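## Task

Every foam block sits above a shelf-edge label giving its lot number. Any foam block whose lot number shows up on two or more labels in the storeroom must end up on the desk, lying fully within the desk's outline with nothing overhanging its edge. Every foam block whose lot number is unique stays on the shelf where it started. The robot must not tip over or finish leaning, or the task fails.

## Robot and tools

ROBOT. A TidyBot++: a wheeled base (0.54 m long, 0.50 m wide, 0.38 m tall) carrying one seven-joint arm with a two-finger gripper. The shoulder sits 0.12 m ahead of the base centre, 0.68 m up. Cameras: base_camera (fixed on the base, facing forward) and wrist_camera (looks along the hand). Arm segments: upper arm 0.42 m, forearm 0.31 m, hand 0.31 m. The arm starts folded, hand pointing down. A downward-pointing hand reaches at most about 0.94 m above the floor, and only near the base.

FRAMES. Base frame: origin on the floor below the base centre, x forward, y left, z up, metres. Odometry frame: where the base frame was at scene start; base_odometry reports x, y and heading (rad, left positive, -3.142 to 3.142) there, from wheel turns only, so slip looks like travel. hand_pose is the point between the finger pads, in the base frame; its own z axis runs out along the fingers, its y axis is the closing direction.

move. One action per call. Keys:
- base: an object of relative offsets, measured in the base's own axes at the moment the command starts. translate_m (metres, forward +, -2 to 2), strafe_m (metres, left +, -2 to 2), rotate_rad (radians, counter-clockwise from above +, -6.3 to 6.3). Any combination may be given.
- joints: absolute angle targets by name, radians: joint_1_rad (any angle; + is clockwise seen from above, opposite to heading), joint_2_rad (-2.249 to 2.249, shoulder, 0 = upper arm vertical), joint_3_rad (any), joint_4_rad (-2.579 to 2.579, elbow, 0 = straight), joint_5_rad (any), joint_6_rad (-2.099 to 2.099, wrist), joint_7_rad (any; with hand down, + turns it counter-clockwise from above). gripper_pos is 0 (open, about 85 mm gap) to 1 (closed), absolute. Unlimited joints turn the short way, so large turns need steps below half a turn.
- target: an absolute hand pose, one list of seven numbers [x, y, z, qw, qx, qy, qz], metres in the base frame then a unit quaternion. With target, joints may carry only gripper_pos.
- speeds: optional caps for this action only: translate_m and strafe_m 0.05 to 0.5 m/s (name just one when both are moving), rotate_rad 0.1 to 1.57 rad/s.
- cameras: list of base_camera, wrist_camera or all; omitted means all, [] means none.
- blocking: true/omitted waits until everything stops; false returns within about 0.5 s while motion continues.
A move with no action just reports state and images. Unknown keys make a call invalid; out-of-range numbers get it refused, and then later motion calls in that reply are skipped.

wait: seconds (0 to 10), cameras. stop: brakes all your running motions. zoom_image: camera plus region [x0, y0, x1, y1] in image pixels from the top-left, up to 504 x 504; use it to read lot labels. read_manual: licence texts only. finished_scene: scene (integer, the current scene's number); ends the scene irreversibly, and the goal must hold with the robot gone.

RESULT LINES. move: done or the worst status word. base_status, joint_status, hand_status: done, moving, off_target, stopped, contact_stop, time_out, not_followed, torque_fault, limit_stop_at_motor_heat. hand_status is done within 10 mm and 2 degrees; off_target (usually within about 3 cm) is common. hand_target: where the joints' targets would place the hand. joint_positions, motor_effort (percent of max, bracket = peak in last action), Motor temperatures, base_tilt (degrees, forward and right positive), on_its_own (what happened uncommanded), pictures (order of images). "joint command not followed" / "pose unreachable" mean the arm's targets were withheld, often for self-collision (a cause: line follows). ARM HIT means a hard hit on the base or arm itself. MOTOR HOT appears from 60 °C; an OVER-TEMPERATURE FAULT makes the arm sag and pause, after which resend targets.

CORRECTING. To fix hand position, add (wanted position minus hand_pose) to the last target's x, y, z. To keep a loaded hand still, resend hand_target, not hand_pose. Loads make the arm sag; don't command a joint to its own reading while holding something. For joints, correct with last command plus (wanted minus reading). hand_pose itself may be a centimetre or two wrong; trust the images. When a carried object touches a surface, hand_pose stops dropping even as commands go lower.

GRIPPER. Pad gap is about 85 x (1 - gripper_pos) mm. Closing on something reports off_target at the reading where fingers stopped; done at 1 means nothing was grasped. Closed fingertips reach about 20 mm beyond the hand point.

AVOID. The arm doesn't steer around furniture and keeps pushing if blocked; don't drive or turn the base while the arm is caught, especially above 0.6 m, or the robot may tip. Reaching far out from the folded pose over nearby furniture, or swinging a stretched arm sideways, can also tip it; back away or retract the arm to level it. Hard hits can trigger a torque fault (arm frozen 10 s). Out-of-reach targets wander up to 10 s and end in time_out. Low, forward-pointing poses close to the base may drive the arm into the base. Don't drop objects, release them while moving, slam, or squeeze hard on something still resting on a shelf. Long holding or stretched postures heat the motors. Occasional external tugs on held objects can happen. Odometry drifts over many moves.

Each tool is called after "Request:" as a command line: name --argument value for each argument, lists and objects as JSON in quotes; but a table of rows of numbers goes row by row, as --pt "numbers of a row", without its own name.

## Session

Request:
move --joints '{"joint_2_rad": -0.33, "joint_4_rad": -2.51, "joint_6_rad": 0.62}'

Scene clock: 2.10 s.
Motor temperatures (°C): [38 35 30 37 40 37 42]
move: done
base_odometry: x=+0.000 y=+0.000 heading=+0.000
base_tilt: forward=-0.4 right=+0.6
base_status: not commanded
joint_positions: joint_1_rad=-0.038 joint_2_rad=-0.348 joint_3_rad=+3.113 joint_4_rad=-2.516 joint_5_rad=-0.004 joint_6_rad=+0.564 joint_7_rad=+1.592 gripper_pos=+0.000
joint_status: all done
motor_effort: joint_1_rad=+0(1) joint_2_rad=-6(7) joint_3_rad=+1(1) joint_4_rad=+20(20) joint_5_rad=+1(1) joint_6_rad=+9(9) joint_7_rad=-1(1)
hand_pose: x=+0.5452 y=+0.0306 z=+0.8897 quat_wxyz=(-0.012, +0.718, +0.032, +0.695) (m; base frame)
hand_target: x=+0.5503 y=+0.0309 z=+0.9032 quat_wxyz=(-0.013, +0.703, +0.032, +0.711) (m; base frame)
hand_status: not commanded
pictures: base_camera, wrist_camera
Images, in order (width x height): base_camera 644x364, wrist_camera 644x476.

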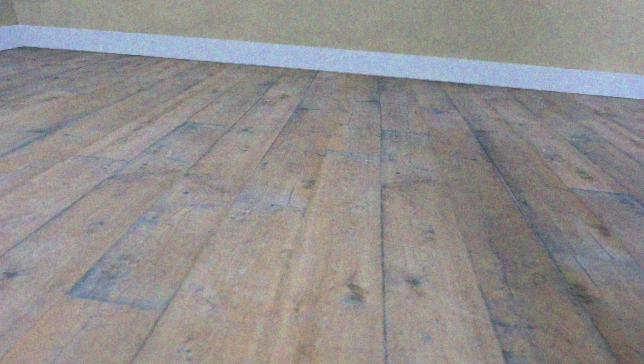

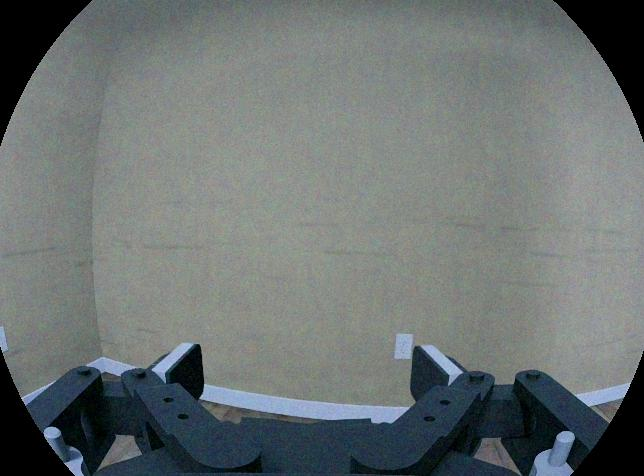

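Request:
move --base '{"rotate_rad": 1.5}'

Request:
move --base '{"rotate_rad": 1.5}'

Request:
move --base '{"rotate_rad": 1.5}'

Scene clock: 4.53 s.
Motor temperatures (°C): [38 35 30 37 40 37 42]
move: done
base_odometry: x=+0.000 y=+0.000 heading=+1.499
base_tilt: forward=-0.3 right=+0.6
base_status: done
joint_positions: joint_1_rad=-0.038 joint_2_rad=-0.346 joint_3_rad=+3.113 joint_4_rad=-2.516 joint_5_rad=-0.004 joint_6_rad=+0.564 joint_7_rad=+1.592 gripper_pos=+0.000
joint_status: not commanded
motor_effort: joint_1_rad=-1(2) joint_2_rad=-6(8) joint_3_rad=+1(2) joint_4_rad=+19(20) joint_5_rad=+1(1) joint_6_rad=+9(9) joint_7_rad=+0(1)
hand_pose: x=+0.5455 y=+0.0306 z=+0.8894 quat_wxyz=(-0.012, +0.719, +0.032, +0.695) (m; base frame)
hand_target: x=+0.5503 y=+0.0309 z=+0.9032 quat_wxyz=(-0.013, +0.703, +0.032, +0.711) (m; base frame)
hand_status: not commanded
pictures: base_camera, wrist_camera
Images, in order (width x height): base_camera 644x364, wrist_camera 644x476.

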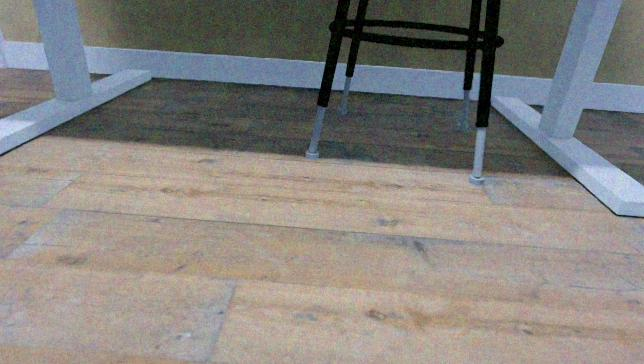

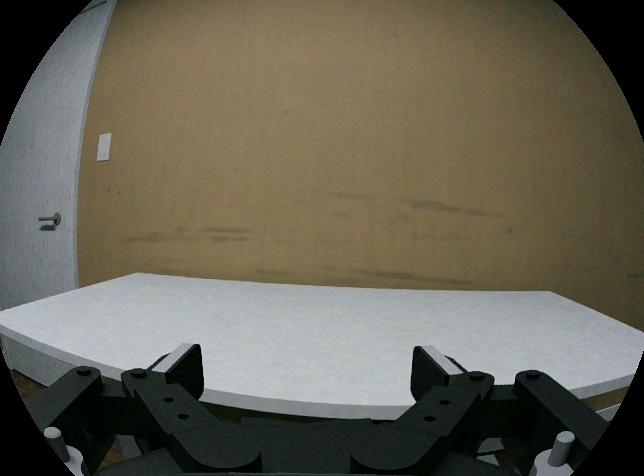

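Scene clock: 6.80 s.
Motor temperatures (°C): [38 35 30 37 40 37 42]
move: done
base_odometry: x=+0.000 y=+0.000 heading=+2.998
base_tilt: forward=-0.3 right=+0.6
base_status: done
joint_positions: joint_1_rad=-0.038 joint_2_rad=-0.346 joint_3_rad=+3.113 joint_4_rad=-2.516 joint_5_rad=-0.004 joint_6_rad=+0.565 joint_7_rad=+1.592 gripper_pos=+0.000
joint_status: not commanded
motor_effort: joint_1_rad=-1(2) joint_2_rad=-6(8) joint_3_rad=+1(2) joint_4_rad=+20(20) joint_5_rad=+1(1) joint_6_rad=+9(9) joint_7_rad=+0(1)
hand_pose: x=+0.5455 y=+0.0307 z=+0.8893 quat_wxyz=(-0.012, +0.719, +0.032, +0.695) (m; base frame)
hand_target: x=+0.5503 y=+0.0309 z=+0.9032 quat_wxyz=(-0.013, +0.703, +0.032, +0.711) (m; base frame)
hand_status: not commanded
pictures: base_camera, wrist_camera
Images, in order (width x height): base_camera 644x364, wrist_camera 644x476.

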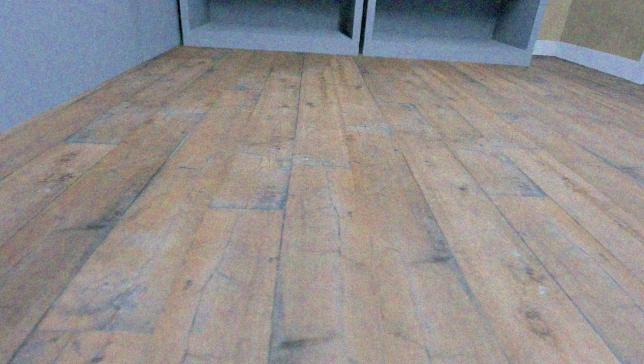

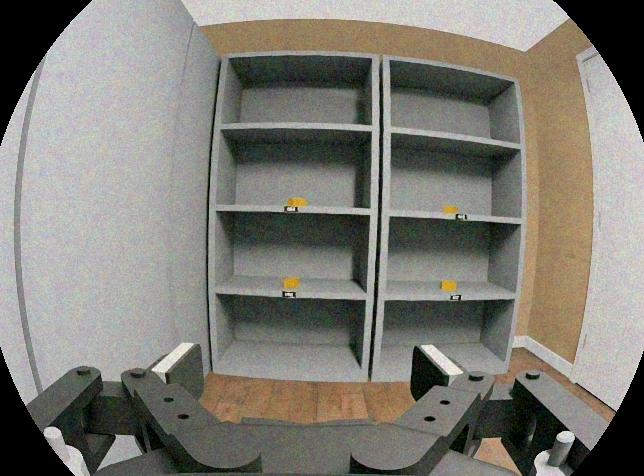

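Scene clock: 9.07 s.
Motor temperatures (°C): [37 35 30 37 40 37 42]
move: done
base_odometry: x=+0.000 y=+0.000 heading=-1.786
base_tilt: forward=-0.3 right=+0.6
base_status: done
joint_positions: joint_1_rad=-0.038 joint_2_rad=-0.346 joint_3_rad=+3.112 joint_4_rad=-2.516 joint_5_rad=-0.004 joint_6_rad=+0.565 joint_7_rad=+1.592 gripper_pos=+0.000
joint_status: not commanded
motor_effort: joint_1_rad=-1(2) joint_2_rad=-7(7) joint_3_rad=+1(2) joint_4_rad=+20(21) joint_5_rad=+1(1) joint_6_rad=+9(10) joint_7_rad=+0(1)
hand_pose: x=+0.5456 y=+0.0307 z=+0.8893 quat_wxyz=(-0.012, +0.719, +0.032, +0.695) (m; base frame)
hand_target: x=+0.5503 y=+0.0309 z=+0.9032 quat_wxyz=(-0.013, +0.703, +0.032, +0.711) (m; base frame)
hand_status: not commanded
pictures: base_camera, wrist_camera
Images, in order (width x height): base_camera 644x364, wrist_camera 644x476.

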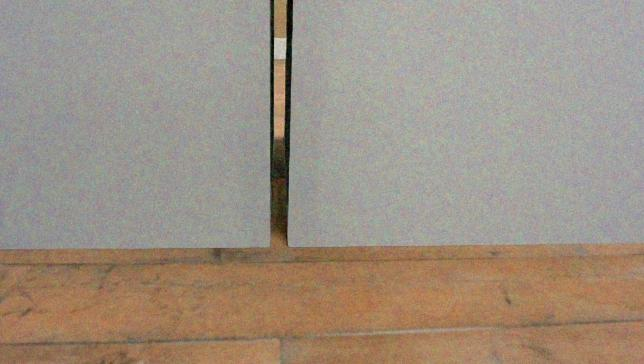

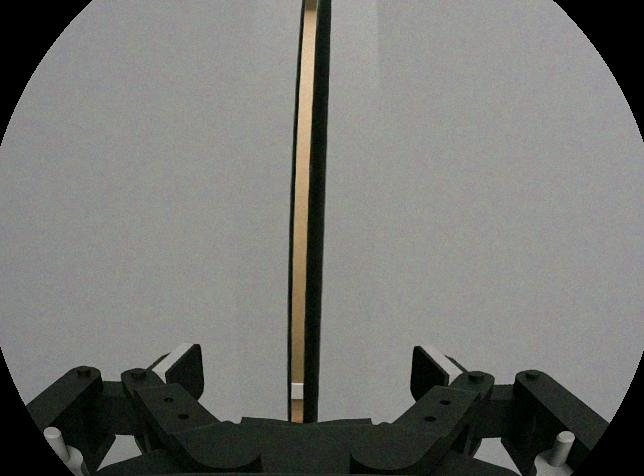

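Request:
move --base '{"translate_m": -0.03, "strafe_m": -1.3, "rotate_rad": -1.53}' --joints '{"joint_6_rad": 0.25}'

Scene clock: 16.07 s.
Motor temperatures (°C): [37 35 30 37 40 37 42]
move: done
base_odometry: x=-1.264 y=+0.306 heading=+2.966
base_tilt: forward=-0.3 right=+0.6
base_status: done
joint_positions: joint_1_rad=-0.038 joint_2_rad=-0.339 joint_3_rad=+3.111 joint_4_rad=-2.511 joint_5_rad=-0.004 joint_6_rad=+0.270 joint_7_rad=+1.592 gripper_pos=+0.000
joint_status: all done
motor_effort: joint_1_rad=-1(2) joint_2_rad=-7(8) joint_3_rad=+1(4) joint_4_rad=+19(21) joint_5_rad=+1(1) joint_6_rad=+8(10) joint_7_rad=+0(1)
hand_pose: x=+0.5313 y=+0.0299 z=+0.7993 quat_wxyz=(-0.010, +0.813, +0.037, +0.581) (m; base frame)
hand_target: x=+0.5306 y=+0.0290 z=+0.7904 quat_wxyz=(-0.010, +0.821, +0.036, +0.569) (m; base frame)
hand_status: not commanded
pictures: base_camera, wrist_camera
Images, in order (width x height): base_camera 644x364, wrist_camera 644x476.

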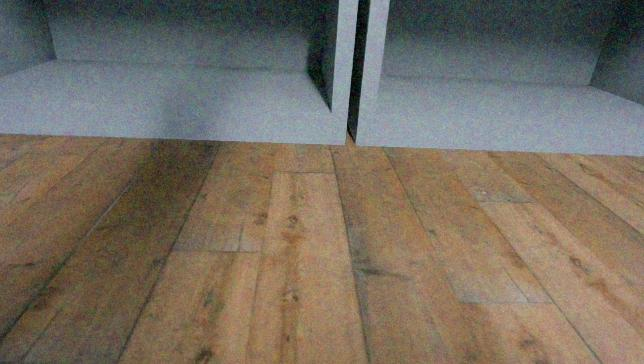

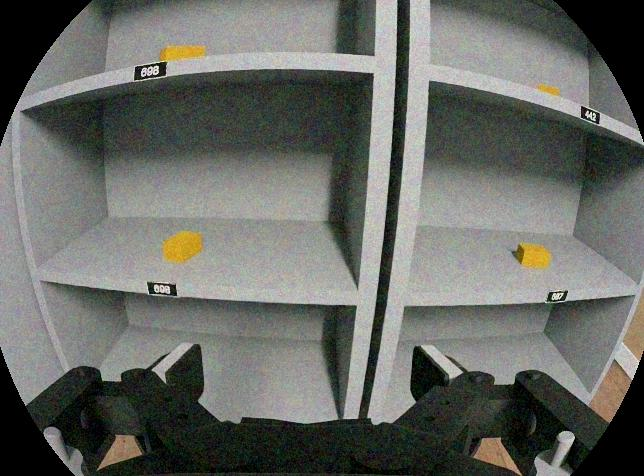

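Request:
zoom_image --camera "wrist_camera" --region '[120, 50, 180, 95]'

Request:
zoom_image --camera "wrist_camera" --region '[130, 270, 190, 315]'

Request:
zoom_image --camera "wrist_camera" --region '[560, 95, 620, 140]'

Request:
zoom_image --camera "wrist_camera" --region '[530, 275, 590, 320]'

Scaled by 8.400.

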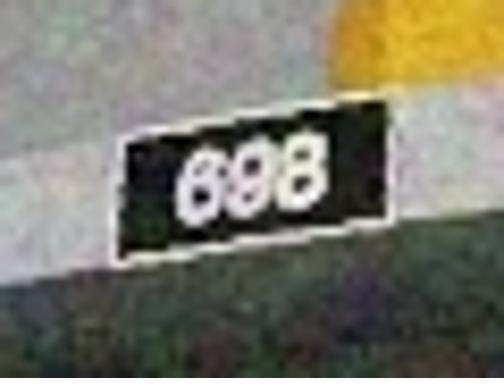

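Scaled by 8.400.

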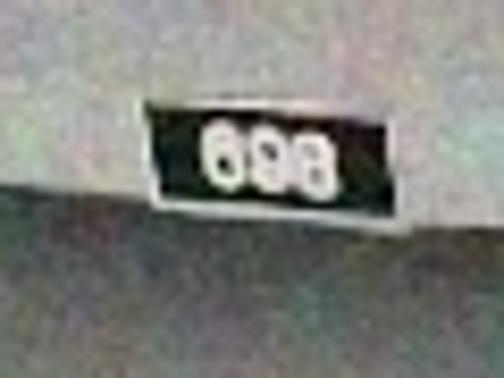

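Scaled by 8.400.

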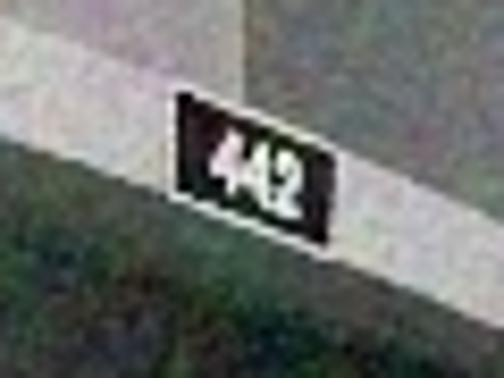

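Scaled by 8.400.

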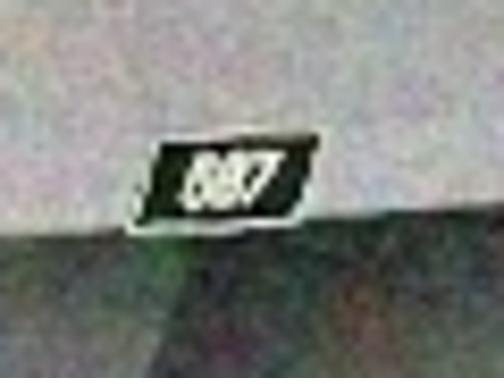

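Request:
move --base '{"translate_m": 0.22, "strafe_m": -0.42}' --joints '{"joint_6_rad": 0.33}' --cameras '["wrist_camera"]'

Request:
zoom_image --camera "wrist_camera" --region '[280, 70, 400, 160]'

Request:
zoom_image --camera "wrist_camera" --region '[280, 310, 420, 415]'

Scene clock: 19.47 s.
Motor temperatures (°C): [37 35 30 37 40 37 42]
move: done
base_odometry: x=-1.407 y=+0.758 heading=+2.967
base_tilt: forward=-0.4 right=+0.6
base_status: done
joint_positions: joint_1_rad=-0.038 joint_2_rad=-0.339 joint_3_rad=+3.111 joint_4_rad=-2.511 joint_5_rad=-0.004 joint_6_rad=+0.322 joint_7_rad=+1.592 gripper_pos=+0.000
joint_status: all done
motor_effort: joint_1_rad=+0(1) joint_2_rad=-6(8) joint_3_rad=+1(2) joint_4_rad=+19(22) joint_5_rad=+1(1) joint_6_rad=+9(11) joint_7_rad=+0(1)
hand_pose: x=+0.5363 y=+0.0302 z=+0.8149 quat_wxyz=(-0.010, +0.798, +0.036, +0.602) (m; base frame)
hand_target: x=+0.5384 y=+0.0297 z=+0.8140 quat_wxyz=(-0.010, +0.798, +0.035, +0.602) (m; base frame)
hand_status: not commanded
pictures: wrist_camera
Images, in order (width x height): wrist_camera 644x476.

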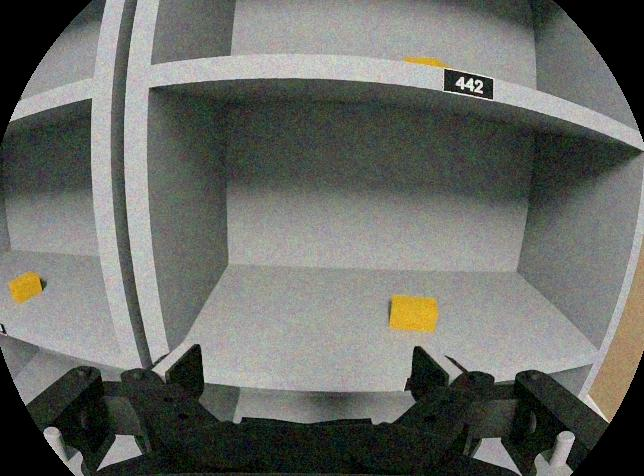

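Scaled by 4.200.

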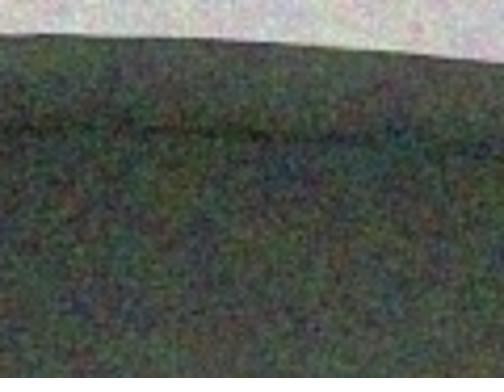

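Scaled by 3.600.

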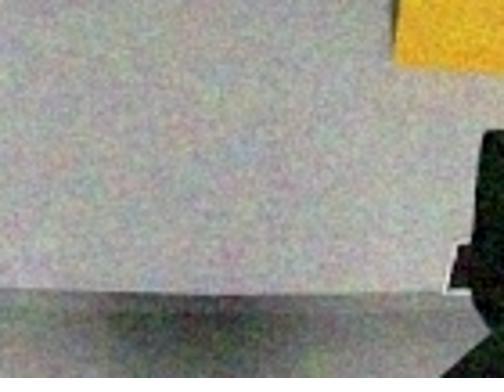

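Request:
move --joints '{"joint_6_rad": 0.05}' --cameras '["wrist_camera"]'

Request:
zoom_image --camera "wrist_camera" --region '[370, 240, 490, 330]'

Scene clock: 20.63 s.
Motor temperatures (°C): [37 35 30 37 40 37 42]
move: done
base_odometry: x=-1.407 y=+0.758 heading=+2.967
base_tilt: forward=-0.3 right=+0.6
base_status: not commanded
joint_positions: joint_1_rad=-0.038 joint_2_rad=-0.337 joint_3_rad=+3.111 joint_4_rad=-2.510 joint_5_rad=-0.004 joint_6_rad=+0.073 joint_7_rad=+1.592 gripper_pos=+0.000
joint_status: all done
motor_effort: joint_1_rad=-1(1) joint_2_rad=-6(7) joint_3_rad=+1(1) joint_4_rad=+19(22) joint_5_rad=+1(1) joint_6_rad=+8(9) joint_7_rad=+0(1)
hand_pose: x=+0.5064 y=+0.0278 z=+0.7437 quat_wxyz=(-0.008, +0.866, +0.039, +0.498) (m; base frame)
hand_target: x=+0.5031 y=+0.0270 z=+0.7347 quat_wxyz=(-0.008, +0.874, +0.038, +0.484) (m; base frame)
hand_status: not commanded
pictures: wrist_camera
Images, in order (width x height): wrist_camera 644x476.

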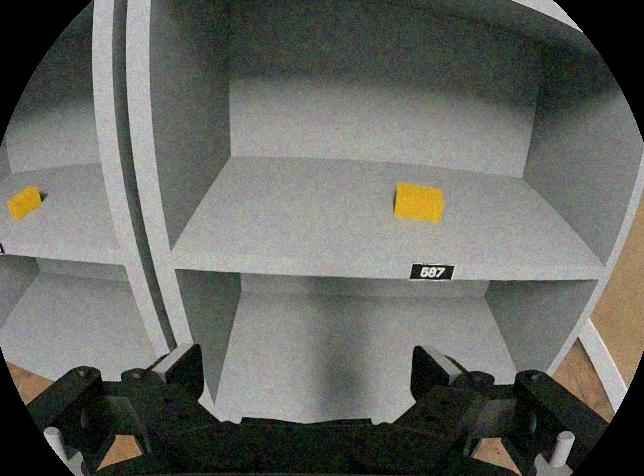

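Scaled by 4.200.

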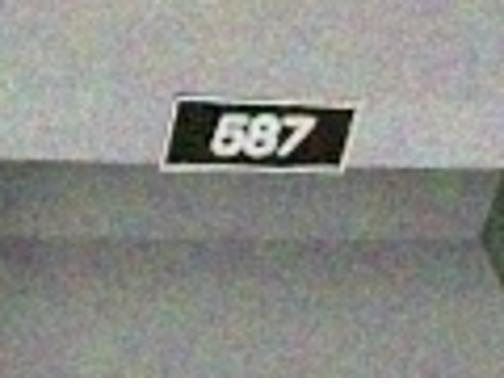

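Request:
zoom_image --camera "wrist_camera" --region '[405, 258, 461, 286]'

Request:
move --base '{"strafe_m": 0.85}' --cameras '["wrist_camera"]'

Scaled by 9.000.

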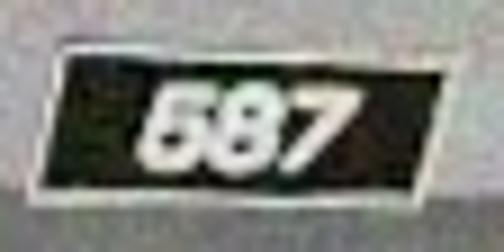

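Scene clock: 23.80 s.
Motor temperatures (°C): [37 35 30 37 40 37 42]
move: done
base_odometry: x=-1.555 y=-0.079 heading=+2.967
base_tilt: forward=-0.3 right=+0.6
base_status: done
joint_positions: joint_1_rad=-0.038 joint_2_rad=-0.337 joint_3_rad=+3.111 joint_4_rad=-2.510 joint_5_rad=-0.004 joint_6_rad=+0.073 joint_7_rad=+1.592 gripper_pos=+0.000
joint_status: not commanded
motor_effort: joint_1_rad=-1(1) joint_2_rad=-6(8) joint_3_rad=+1(2) joint_4_rad=+19(20) joint_5_rad=+1(1) joint_6_rad=+8(9) joint_7_rad=+0(1)
hand_pose: x=+0.5064 y=+0.0278 z=+0.7436 quat_wxyz=(-0.008, +0.867, +0.039, +0.498) (m; base frame)
hand_target: x=+0.5031 y=+0.0270 z=+0.7347 quat_wxyz=(-0.008, +0.874, +0.038, +0.484) (m; base frame)
hand_status: not commanded
pictures: wrist_camera
Images, in order (width x height): wrist_camera 644x476.

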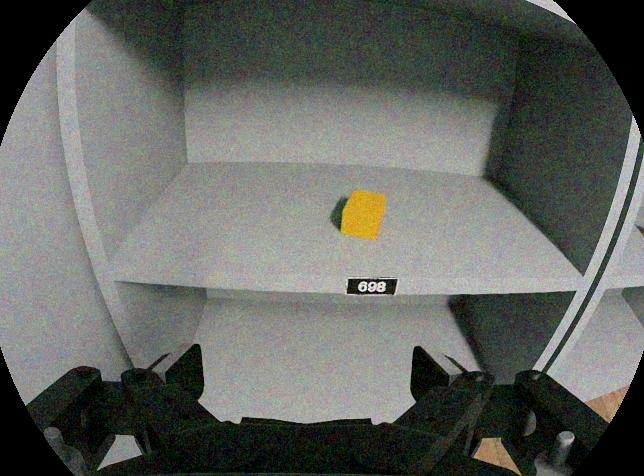

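Request:
zoom_image --camera "wrist_camera" --region '[341, 272, 403, 302]'

Request:
move --joints '{"joint_6_rad": 0.5}' --cameras '["wrist_camera"]'

Scaled by 8.129.

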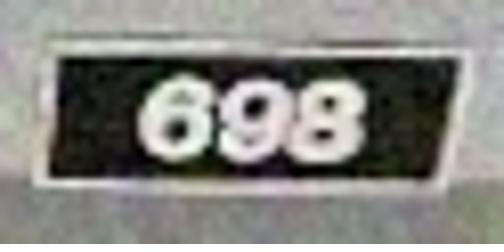

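Scene clock: 24.77 s.
Motor temperatures (°C): [37 35 30 37 40 37 42]
move: done
base_odometry: x=-1.555 y=-0.079 heading=+2.967
base_tilt: forward=-0.4 right=+0.6
base_status: not commanded
joint_positions: joint_1_rad=-0.038 joint_2_rad=-0.337 joint_3_rad=+3.111 joint_4_rad=-2.508 joint_5_rad=-0.004 joint_6_rad=+0.458 joint_7_rad=+1.592 gripper_pos=+0.000
joint_status: all done
motor_effort: joint_1_rad=+0(1) joint_2_rad=-6(7) joint_3_rad=+1(1) joint_4_rad=+20(22) joint_5_rad=+1(1) joint_6_rad=+8(9) joint_7_rad=+0(1)
hand_pose: x=+0.5460 y=+0.0311 z=+0.8573 quat_wxyz=(-0.012, +0.755, +0.034, +0.655) (m; base frame)
hand_target: x=+0.5485 y=+0.0306 z=+0.8659 quat_wxyz=(-0.012, +0.744, +0.033, +0.667) (m; base frame)
hand_status: not commanded
pictures: wrist_camera
Images, in order (width x height): wrist_camera 644x476.

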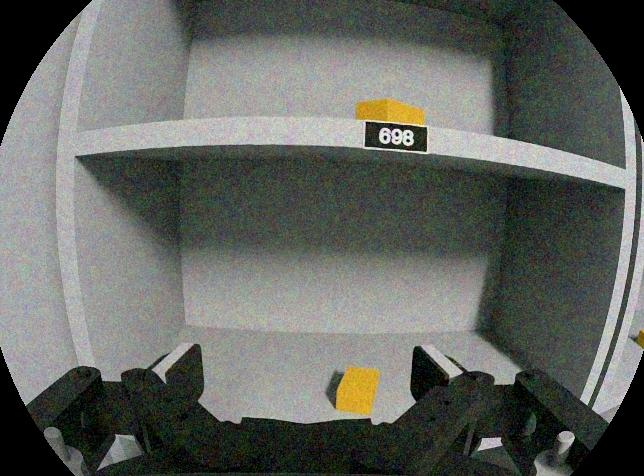

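Request:
zoom_image --camera "wrist_camera" --region '[320, 350, 400, 420]'

Request:
zoom_image --camera "wrist_camera" --region '[340, 80, 440, 160]'

Scaled by 6.300.

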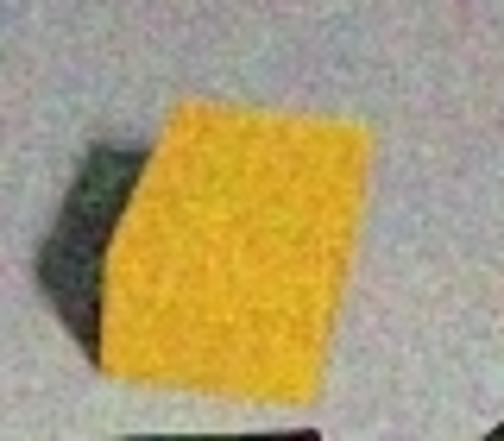

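Scaled by 5.040.

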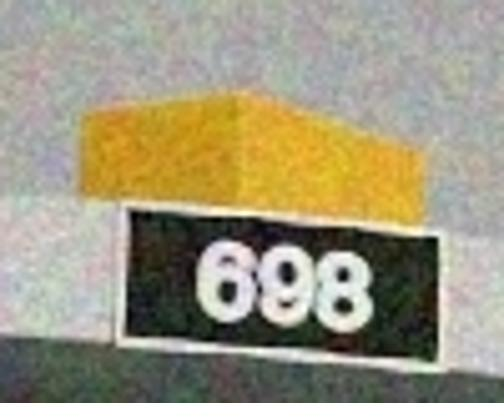

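Request:
move --base '{"translate_m": 0.05, "strafe_m": 0.048}' --joints '{"joint_1_rad": -0.088, "joint_2_rad": 0.575, "joint_3_rad": 3.16, "joint_4_rad": -2.165, "joint_5_rad": -0.5, "joint_6_rad": 0.703, "joint_7_rad": 1.804}' --cameras '["wrist_camera"]'

Scene clock: 31.80 s.
Motor temperatures (°C): [37 35 30 37 40 37 42]
move: done
base_odometry: x=-1.613 y=-0.118 heading=+2.967
base_tilt: forward=-0.3 right=+0.6
base_status: done
joint_positions: joint_1_rad=-0.068 joint_2_rad=+0.551 joint_3_rad=+3.143 joint_4_rad=-2.184 joint_5_rad=-0.427 joint_6_rad=+0.647 joint_7_rad=+1.760 gripper_pos=+0.000
joint_status: all done
motor_effort: joint_1_rad=+0(2) joint_2_rad=-29(31) joint_3_rad=+1(2) joint_4_rad=+11(21) joint_5_rad=+2(3) joint_6_rad=+8(9) joint_7_rad=+0(1)
hand_pose: x=+0.7224 y=-0.0364 z=+0.5908 quat_wxyz=(+0.056, +0.865, -0.101, +0.489) (m; base frame)
hand_target: x=+0.7318 y=-0.0517 z=+0.5970 quat_wxyz=(+0.082, +0.852, -0.114, +0.505) (m; base frame)
hand_status: not commanded
pictures: wrist_camera
Images, in order (width x height): wrist_camera 644x476.

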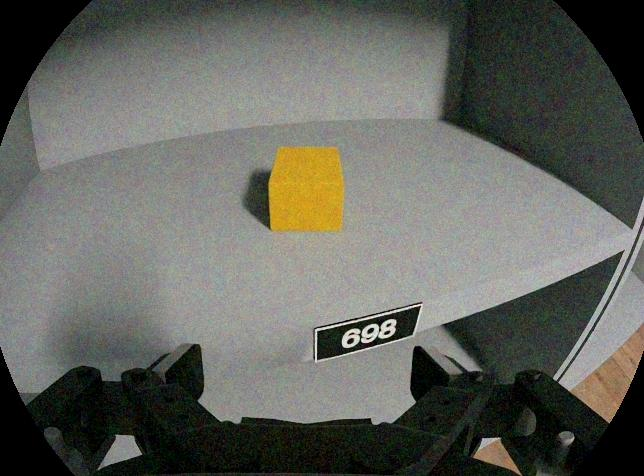

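Request:
move --base '{"translate_m": 0.215, "strafe_m": -0.0505}' --speeds '{"translate_m": 0.25}' --cameras '["wrist_camera"]'

Request:
move --joints '{"gripper_pos": 0.45}' --cameras '["wrist_camera"]'

Scene clock: 34.43 s.
Motor temperatures (°C): [37 35 30 37 40 37 42]
move: done
base_odometry: x=-1.816 y=-0.031 heading=+2.968
base_tilt: forward=-0.3 right=+0.6
base_status: done
joint_positions: joint_1_rad=-0.071 joint_2_rad=+0.552 joint_3_rad=+3.145 joint_4_rad=-2.177 joint_5_rad=-0.430 joint_6_rad=+0.651 joint_7_rad=+1.761 gripper_pos=+0.000
joint_status: not commanded
motor_effort: joint_1_rad=+0(1) joint_2_rad=-30(31) joint_3_rad=+1(1) joint_4_rad=+11(13) joint_5_rad=+2(2) joint_6_rad=+8(9) joint_7_rad=+0(1)
hand_pose: x=+0.7259 y=-0.0364 z=+0.5937 quat_wxyz=(+0.056, +0.862, -0.101, +0.493) (m; base frame)
hand_target: x=+0.7318 y=-0.0517 z=+0.5970 quat_wxyz=(+0.082, +0.852, -0.114, +0.505) (m; base frame)
hand_status: not commanded
pictures: wrist_camera
Images, in order (width x height): wrist_camera 644x476.

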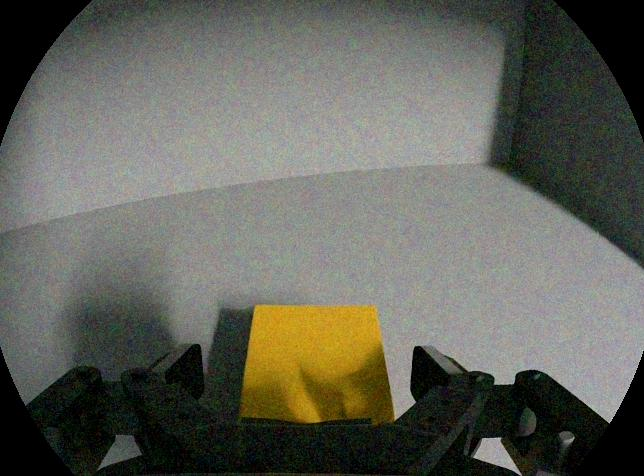

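Scene clock: 35.23 s.
Motor temperatures (°C): [37 35 30 37 40 37 42]
move: done
base_odometry: x=-1.816 y=-0.031 heading=+2.968
base_tilt: forward=-0.3 right=+0.6
base_status: not commanded
joint_positions: joint_1_rad=-0.071 joint_2_rad=+0.552 joint_3_rad=+3.145 joint_4_rad=-2.177 joint_5_rad=-0.430 joint_6_rad=+0.654 joint_7_rad=+1.761 gripper_pos=+0.435
joint_status: all done
motor_effort: joint_1_rad=+0(1) joint_2_rad=-29(30) joint_3_rad=+0(1) joint_4_rad=+11(12) joint_5_rad=+2(2) joint_6_rad=+7(8) joint_7_rad=+0(1)
hand_pose: x=+0.7264 y=-0.0368 z=+0.5947 quat_wxyz=(+0.057, +0.862, -0.101, +0.494) (m; base frame)
hand_target: x=+0.7318 y=-0.0517 z=+0.5970 quat_wxyz=(+0.082, +0.852, -0.114, +0.505) (m; base frame)
hand_status: not commanded
pictures: wrist_camera
Images, in order (width x height): wrist_camera 644x476.

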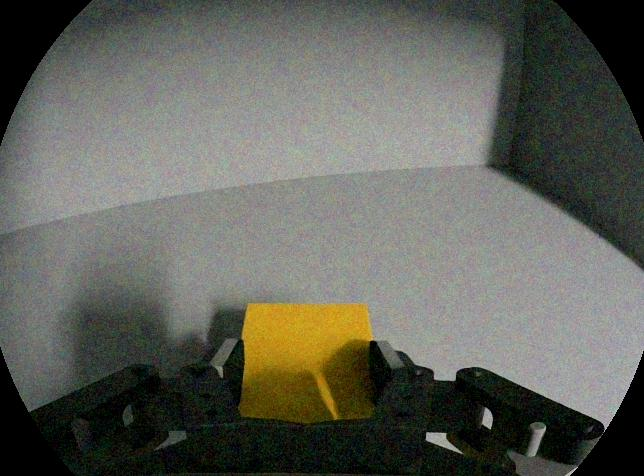

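Request:
move --joints '{"gripper_pos": 0.5}' --cameras '[]'

Request:
move --joints '{"joint_2_rad": 0.49}' --cameras '["wrist_camera"]'

Scene clock: 36.50 s.
Motor temperatures (°C): [37 35 30 37 40 37 42]
move: done
base_odometry: x=-1.816 y=-0.031 heading=+2.968
base_tilt: forward=-0.3 right=+0.6
base_status: not commanded
joint_positions: joint_1_rad=-0.071 joint_2_rad=+0.552 joint_3_rad=+3.145 joint_4_rad=-2.177 joint_5_rad=-0.430 joint_6_rad=+0.656 joint_7_rad=+1.761 gripper_pos=+0.475
joint_status: all done
motor_effort: joint_1_rad=+0(1) joint_2_rad=-29(30) joint_3_rad=+1(1) joint_4_rad=+11(12) joint_5_rad=+2(2) joint_6_rad=+7(8) joint_7_rad=+0(0)
hand_pose: x=+0.7266 y=-0.0369 z=+0.5951 quat_wxyz=(+0.057, +0.861, -0.102, +0.495) (m; base frame)
hand_target: x=+0.7318 y=-0.0517 z=+0.5970 quat_wxyz=(+0.082, +0.852, -0.114, +0.505) (m; base frame)
hand_status: not commanded
pictures: none
No camera images: "cameras" was empty.

Scene clock: 37.40 s.
Motor temperatures (°C): [37 35 30 37 40 37 42]
move: done
base_odometry: x=-1.816 y=-0.031 heading=+2.968
base_tilt: forward=-0.3 right=+0.6
base_status: not commanded
joint_positions: joint_1_rad=-0.071 joint_2_rad=+0.485 joint_3_rad=+3.145 joint_4_rad=-2.177 joint_5_rad=-0.431 joint_6_rad=+0.656 joint_7_rad=+1.761 gripper_pos=+0.476
joint_status: all done
motor_effort: joint_1_rad=+0(1) joint_2_rad=-28(33) joint_3_rad=+1(1) joint_4_rad=+12(14) joint_5_rad=+2(2) joint_6_rad=+8(9) joint_7_rad=+0(1)
hand_pose: x=+0.7312 y=-0.0367 z=+0.6359 quat_wxyz=(+0.052, +0.844, -0.105, +0.523) (m; base frame)
hand_target: x=+0.7368 y=-0.0513 z=+0.6487 quat_wxyz=(+0.074, +0.830, -0.119, +0.540) (m; base frame)
hand_status: not commanded
pictures: wrist_camera
Images, in order (width x height): wrist_camera 644x476.

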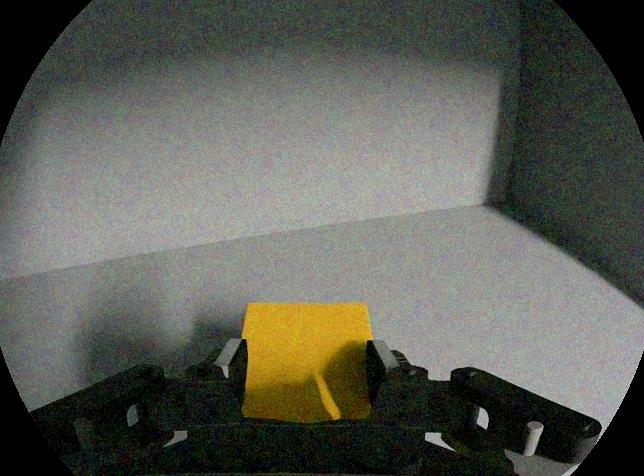

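Request:
move --base '{"translate_m": -0.35}' --cameras '["wrist_camera"]'

Request:
move --base '{"translate_m": -0.92, "strafe_m": -0.6, "rotate_rad": -1.538}' --joints '{"joint_1_rad": 0.018, "joint_2_rad": -0.02, "joint_4_rad": -1.91, "joint_5_rad": 0.06, "joint_6_rad": -0.267, "joint_7_rad": 1.53}' --speeds '{"rotate_rad": 1.0}'

Scene clock: 42.80 s.
Motor temperatures (°C): [37 35 30 37 40 37 42]
move: done
base_odometry: x=-1.471 y=-0.091 heading=+2.968
base_tilt: forward=-0.3 right=+0.6
base_status: done
joint_positions: joint_1_rad=-0.073 joint_2_rad=+0.483 joint_3_rad=+3.146 joint_4_rad=-2.175 joint_5_rad=-0.432 joint_6_rad=+0.657 joint_7_rad=+1.761 gripper_pos=+0.476
joint_status: not commanded
motor_effort: joint_1_rad=+0(1) joint_2_rad=-29(31) joint_3_rad=+0(1) joint_4_rad=+12(15) joint_5_rad=+2(2) joint_6_rad=+8(9) joint_7_rad=+0(1)
hand_pose: x=+0.7321 y=-0.0360 z=+0.6381 quat_wxyz=(+0.051, +0.843, -0.105, +0.525) (m; base frame)
hand_target: x=+0.7368 y=-0.0513 z=+0.6487 quat_wxyz=(+0.074, +0.830, -0.119, +0.540) (m; base frame)
hand_status: not commanded
pictures: wrist_camera
Images, in order (width x height): wrist_camera 644x476.

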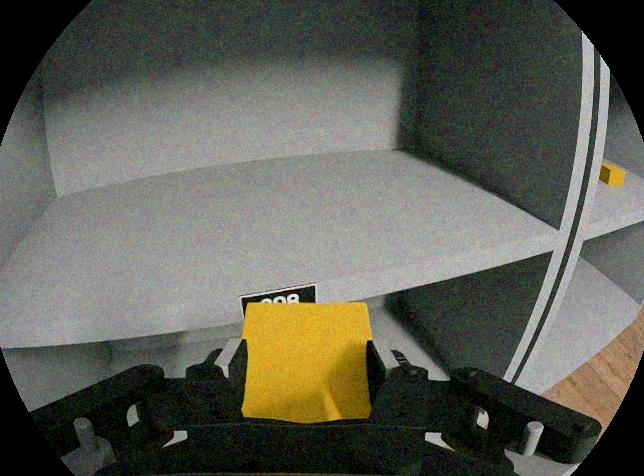

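Scene clock: 46.47 s.
Motor temperatures (°C): [37 35 30 37 40 37 42]
move: done
base_odometry: x=-0.461 y=+0.341 heading=+1.430
base_tilt: forward=-0.3 right=+0.6
base_status: done
joint_positions: joint_1_rad=+0.010 joint_2_rad=-0.016 joint_3_rad=+3.156 joint_4_rad=-1.924 joint_5_rad=-0.009 joint_6_rad=-0.220 joint_7_rad=+1.573 gripper_pos=+0.476
joint_status: all done
motor_effort: joint_1_rad=+0(4) joint_2_rad=-19(32) joint_3_rad=+0(3) joint_4_rad=+21(22) joint_5_rad=+1(2) joint_6_rad=+8(9) joint_7_rad=+0(1)
hand_pose: x=+0.6732 y=-0.0115 z=+0.8340 quat_wxyz=(+0.003, +0.874, -0.013, +0.486) (m; base frame)
hand_target: x=+0.6681 y=-0.0236 z=+0.8318 quat_wxyz=(+0.019, +0.881, -0.012, +0.472) (m; base frame)
hand_status: not commanded
pictures: base_camera, wrist_camera
Images, in order (width x height): base_camera 644x364, wrist_camera 644x476.

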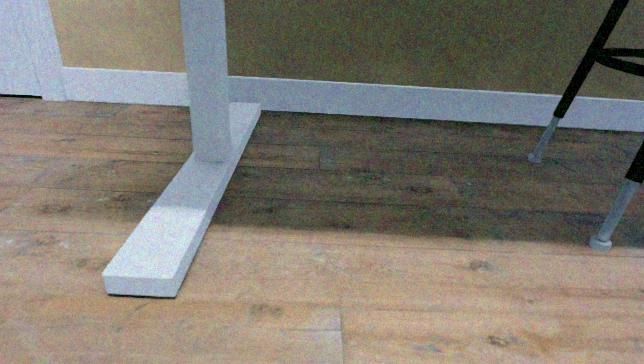

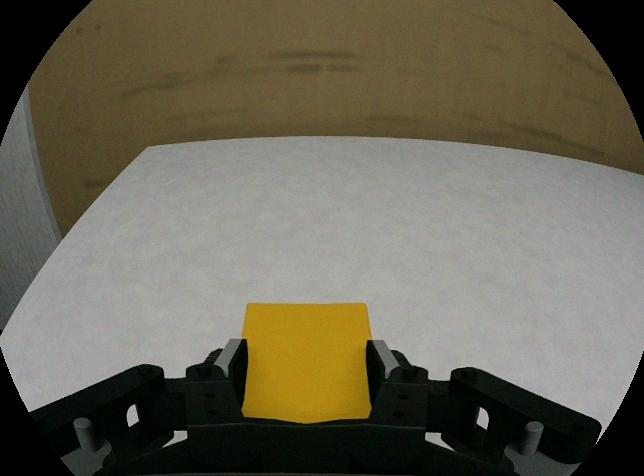

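Request:
move --base '{"translate_m": 0.1}' --joints '{"joint_2_rad": 0.038, "joint_4_rad": -2.05, "joint_6_rad": -0.006}' --cameras '["wrist_camera"]'

Scene clock: 48.70 s.
Motor temperatures (°C): [37 35 30 37 40 37 42]
move: done
base_odometry: x=-0.447 y=+0.440 heading=+1.429
base_tilt: forward=-0.3 right=+0.6
base_status: done
joint_positions: joint_1_rad=+0.010 joint_2_rad=+0.033 joint_3_rad=+3.156 joint_4_rad=-2.022 joint_5_rad=-0.009 joint_6_rad=-0.061 joint_7_rad=+1.573 gripper_pos=+0.476
joint_status: all done
motor_effort: joint_1_rad=+0(1) joint_2_rad=-20(24) joint_3_rad=+0(1) joint_4_rad=+20(23) joint_5_rad=+1(1) joint_6_rad=+8(8) joint_7_rad=+0(1)
hand_pose: x=+0.6774 y=-0.0119 z=+0.7951 quat_wxyz=(+0.004, +0.871, -0.013, +0.491) (m; base frame)
hand_target: x=+0.6778 y=-0.0190 z=+0.7913 quat_wxyz=(+0.014, +0.866, -0.007, +0.500) (m; base frame)
hand_status: not commanded
pictures: wrist_camera
Images, in order (width x height): wrist_camera 644x476.

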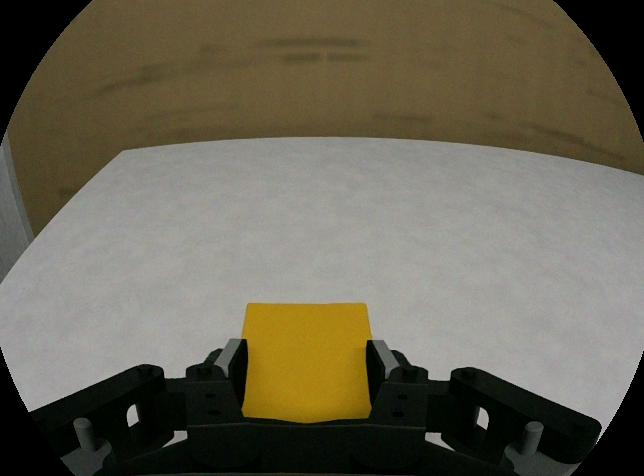

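Request:
move --joints '{"joint_2_rad": 0.05, "joint_4_rad": -2.08, "joint_6_rad": 0.034}' --cameras '[]'

Request:
move --joints '{"joint_2_rad": 0.058, "joint_4_rad": -2.1, "joint_6_rad": 0.06}' --cameras '[]'

Request:
move --joints '{"joint_2_rad": 0.066, "joint_4_rad": -2.12, "joint_6_rad": 0.087}' --cameras '["wrist_camera"]'

Scene clock: 49.60 s.
Motor temperatures (°C): [37 35 30 37 40 37 42]
move: done
base_odometry: x=-0.447 y=+0.440 heading=+1.429
base_tilt: forward=-0.3 right=+0.6
base_status: not commanded
joint_positions: joint_1_rad=+0.010 joint_2_rad=+0.033 joint_3_rad=+3.156 joint_4_rad=-2.054 joint_5_rad=-0.009 joint_6_rad=-0.018 joint_7_rad=+1.573 gripper_pos=+0.476
joint_status: all done
motor_effort: joint_1_rad=-1(1) joint_2_rad=-20(21) joint_3_rad=+0(0) joint_4_rad=+19(21) joint_5_rad=+1(1) joint_6_rad=+7(9) joint_7_rad=+0(0)
hand_pose: x=+0.6741 y=-0.0120 z=+0.7885 quat_wxyz=(+0.005, +0.869, -0.013, +0.495) (m; base frame)
hand_target: x=+0.6758 y=-0.0182 z=+0.7792 quat_wxyz=(+0.013, +0.866, -0.007, +0.499) (m; base frame)
hand_status: not commanded
pictures: none
No camera images: "cameras" was empty.

Scene clock: 50.20 s.
Motor temperatures (°C): [37 35 30 37 40 37 42]
move: done
base_odometry: x=-0.447 y=+0.440 heading=+1.429
base_tilt: forward=-0.3 right=+0.6
base_status: not commanded
joint_positions: joint_1_rad=+0.010 joint_2_rad=+0.035 joint_3_rad=+3.156 joint_4_rad=-2.074 joint_5_rad=-0.009 joint_6_rad=+0.008 joint_7_rad=+1.573 gripper_pos=+0.476
joint_status: all done
motor_effort: joint_1_rad=+0(1) joint_2_rad=-20(21) joint_3_rad=+0(0) joint_4_rad=+19(21) joint_5_rad=+1(1) joint_6_rad=+8(9) joint_7_rad=+0(1)
hand_pose: x=+0.6724 y=-0.0120 z=+0.7837 quat_wxyz=(+0.005, +0.868, -0.013, +0.497) (m; base frame)
hand_target: x=+0.6740 y=-0.0176 z=+0.7710 quat_wxyz=(+0.013, +0.867, -0.006, +0.498) (m; base frame)
hand_status: not commanded
pictures: none
No camera images: "cameras" was empty.

Scene clock: 50.77 s.
Motor temperatures (°C): [37 35 30 37 40 37 42]
move: done
base_odometry: x=-0.447 y=+0.440 heading=+1.429
base_tilt: forward=-0.3 right=+0.6
base_status: not commanded
joint_positions: joint_1_rad=+0.010 joint_2_rad=+0.039 joint_3_rad=+3.156 joint_4_rad=-2.090 joint_5_rad=-0.009 joint_6_rad=+0.039 joint_7_rad=+1.573 gripper_pos=+0.476
joint_status: all done
motor_effort: joint_1_rad=+0(1) joint_2_rad=-20(21) joint_3_rad=+0(1) joint_4_rad=+20(20) joint_5_rad=+1(1) joint_6_rad=+8(8) joint_7_rad=+0(1)
hand_pose: x=+0.6723 y=-0.0121 z=+0.7811 quat_wxyz=(+0.005, +0.865, -0.013, +0.502) (m; base frame)
hand_target: x=+0.6723 y=-0.0170 z=+0.7633 quat_wxyz=(+0.012, +0.867, -0.006, +0.498) (m; base frame)
hand_status: not commanded
pictures: wrist_camera
Images, in order (width x height): wrist_camera 644x476.

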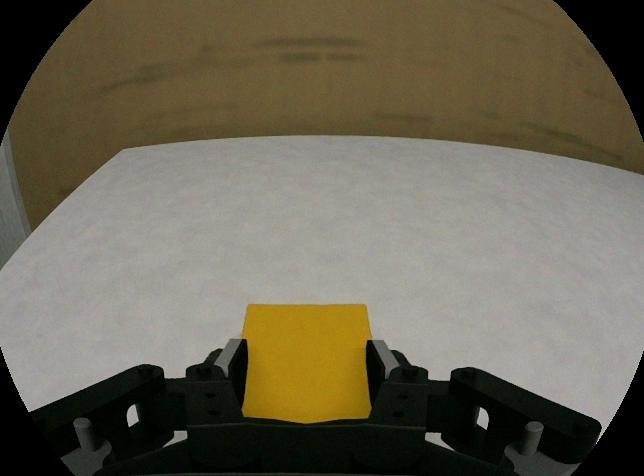

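Request:
move --joints '{"joint_2_rad": 0.076, "joint_4_rad": -2.14, "joint_6_rad": 0.113}' --cameras '[]'

Request:
move --joints '{"joint_2_rad": 0.086, "joint_4_rad": -2.16, "joint_6_rad": 0.139}' --cameras '["wrist_camera"]'

Scene clock: 51.57 s.
Motor temperatures (°C): [37 35 30 37 40 37 42]
move: done
base_odometry: x=-0.447 y=+0.440 heading=+1.429
base_tilt: forward=-0.3 right=+0.6
base_status: not commanded
joint_positions: joint_1_rad=+0.010 joint_2_rad=+0.040 joint_3_rad=+3.156 joint_4_rad=-2.106 joint_5_rad=-0.009 joint_6_rad=+0.071 joint_7_rad=+1.572 gripper_pos=+0.476
joint_status: all done
motor_effort: joint_1_rad=+1(1) joint_2_rad=-18(20) joint_3_rad=+2(2) joint_4_rad=+18(19) joint_5_rad=+1(1) joint_6_rad=+7(8) joint_7_rad=+0(0)
hand_pose: x=+0.6723 y=-0.0121 z=+0.7807 quat_wxyz=(+0.005, +0.861, -0.013, +0.508) (m; base frame)
hand_target: x=+0.6703 y=-0.0165 z=+0.7543 quat_wxyz=(+0.011, +0.868, -0.006, +0.496) (m; base frame)
hand_status: not commanded
pictures: none
No camera images: "cameras" was empty.

Scene clock: 52.13 s.
Motor temperatures (°C): [37 35 30 37 40 37 42]
move: off_target
base_odometry: x=-0.447 y=+0.440 heading=+1.429
base_tilt: forward=-0.3 right=+0.6
base_status: not commanded
joint_positions: joint_1_rad=+0.010 joint_2_rad=+0.041 joint_3_rad=+3.156 joint_4_rad=-2.121 joint_5_rad=-0.008 joint_6_rad=+0.102 joint_7_rad=+1.572 gripper_pos=+0.476
joint_status: joint_2_rad off_target (ended at +0.041, target +0.086); joint_4_rad off_target (ended at -2.121, target -2.160); the others done
motor_effort: joint_1_rad=+2(3) joint_2_rad=-16(19) joint_3_rad=+3(3) joint_4_rad=+16(19) joint_5_rad=+1(1) joint_6_rad=+6(7) joint_7_rad=+0(1)
hand_pose: x=+0.6721 y=-0.0122 z=+0.7805 quat_wxyz=(+0.005, +0.857, -0.014, +0.515) (m; base frame)
hand_target: x=+0.6681 y=-0.0159 z=+0.7454 quat_wxyz=(+0.011, +0.869, -0.005, +0.494) (m; base frame)
hand_status: not commanded
pictures: wrist_camera
Images, in order (width x height): wrist_camera 644x476.

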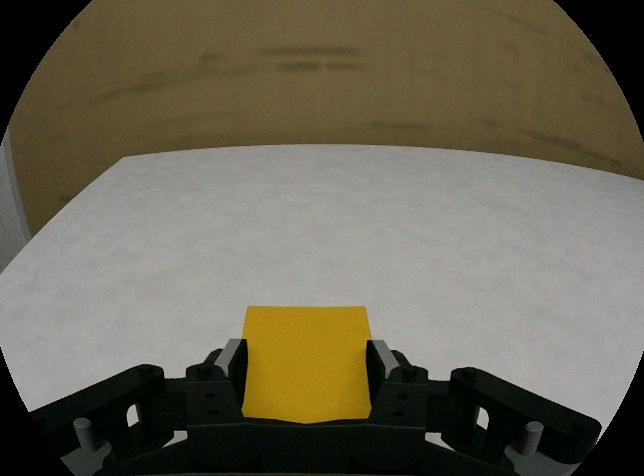

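Request:
move --joints '{"joint_2_rad": 0.056, "joint_4_rad": -2.125, "gripper_pos": 0.2}' --cameras '[]'

Request:
move --joints '{"gripper_pos": 0.0}' --cameras '["wrist_camera"]'

Scene clock: 53.07 s.
Motor temperatures (°C): [37 35 30 37 40 37 42]
move: done
base_odometry: x=-0.447 y=+0.440 heading=+1.429
base_tilt: forward=-0.3 right=+0.6
base_status: not commanded
joint_positions: joint_1_rad=+0.011 joint_2_rad=+0.041 joint_3_rad=+3.156 joint_4_rad=-2.119 joint_5_rad=-0.008 joint_6_rad=+0.103 joint_7_rad=+1.572 gripper_pos=+0.200
joint_status: all done
motor_effort: joint_1_rad=+0(2) joint_2_rad=-20(21) joint_3_rad=+0(3) joint_4_rad=+19(20) joint_5_rad=+1(1) joint_6_rad=+8(8) joint_7_rad=+0(1)
hand_pose: x=+0.6729 y=-0.0126 z=+0.7818 quat_wxyz=(+0.005, +0.857, -0.014, +0.516) (m; base frame)
hand_target: x=+0.6775 y=-0.0163 z=+0.7804 quat_wxyz=(+0.011, +0.853, -0.005, +0.522) (m; base frame)
hand_status: not commanded
pictures: none
No camera images: "cameras" was empty.

Scene clock: 53.70 s.
Motor temperatures (°C): [37 35 30 37 40 37 42]
move: done
base_odometry: x=-0.447 y=+0.440 heading=+1.429
base_tilt: forward=-0.3 right=+0.6
base_status: not commanded
joint_positions: joint_1_rad=+0.011 joint_2_rad=+0.041 joint_3_rad=+3.156 joint_4_rad=-2.119 joint_5_rad=-0.008 joint_6_rad=+0.103 joint_7_rad=+1.572 gripper_pos=+0.000
joint_status: all done
motor_effort: joint_1_rad=-1(1) joint_2_rad=-20(21) joint_3_rad=+0(0) joint_4_rad=+18(19) joint_5_rad=+1(1) joint_6_rad=+7(8) joint_7_rad=+0(0)
hand_pose: x=+0.6729 y=-0.0126 z=+0.7818 quat_wxyz=(+0.005, +0.857, -0.014, +0.516) (m; base frame)
hand_target: x=+0.6775 y=-0.0163 z=+0.7804 quat_wxyz=(+0.011, +0.853, -0.005, +0.522) (m; base frame)
hand_status: not commanded
pictures: wrist_camera
Images, in order (width x height): wrist_camera 644x476.

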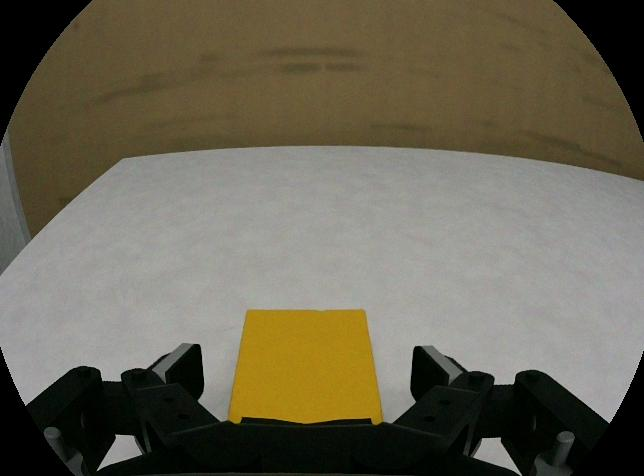

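Request:
move --base '{"translate_m": -0.25}' --speeds '{"translate_m": 0.3}' --cameras '["wrist_camera"]'

Scene clock: 57.27 s.
Motor temperatures (°C): [37 35 30 37 40 37 42]
move: done
base_odometry: x=-0.482 y=+0.193 heading=+1.429
base_tilt: forward=-0.4 right=+0.6
base_status: done
joint_positions: joint_1_rad=+0.011 joint_2_rad=+0.043 joint_3_rad=+3.156 joint_4_rad=-2.119 joint_5_rad=-0.008 joint_6_rad=+0.103 joint_7_rad=+1.572 gripper_pos=+0.000
joint_status: not commanded
motor_effort: joint_1_rad=+0(2) joint_2_rad=-20(23) joint_3_rad=+0(2) joint_4_rad=+19(20) joint_5_rad=+1(1) joint_6_rad=+7(9) joint_7_rad=+0(1)
hand_pose: x=+0.6730 y=-0.0130 z=+0.7812 quat_wxyz=(+0.005, +0.857, -0.014, +0.515) (m; base frame)
hand_target: x=+0.6775 y=-0.0163 z=+0.7804 quat_wxyz=(+0.011, +0.853, -0.005, +0.522) (m; base frame)
hand_status: not commanded
pictures: wrist_camera
Images, in order (width x height): wrist_camera 644x476.

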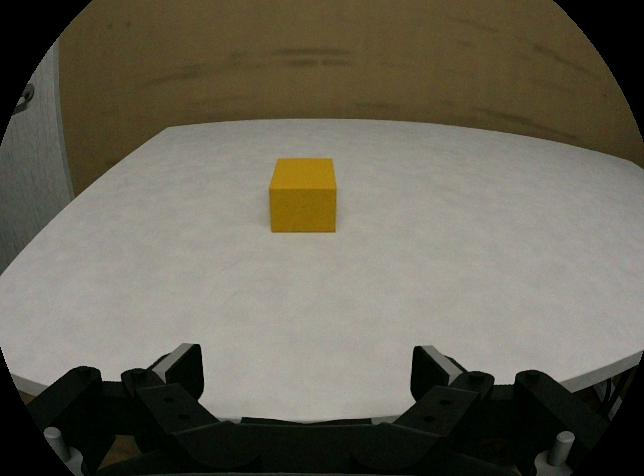

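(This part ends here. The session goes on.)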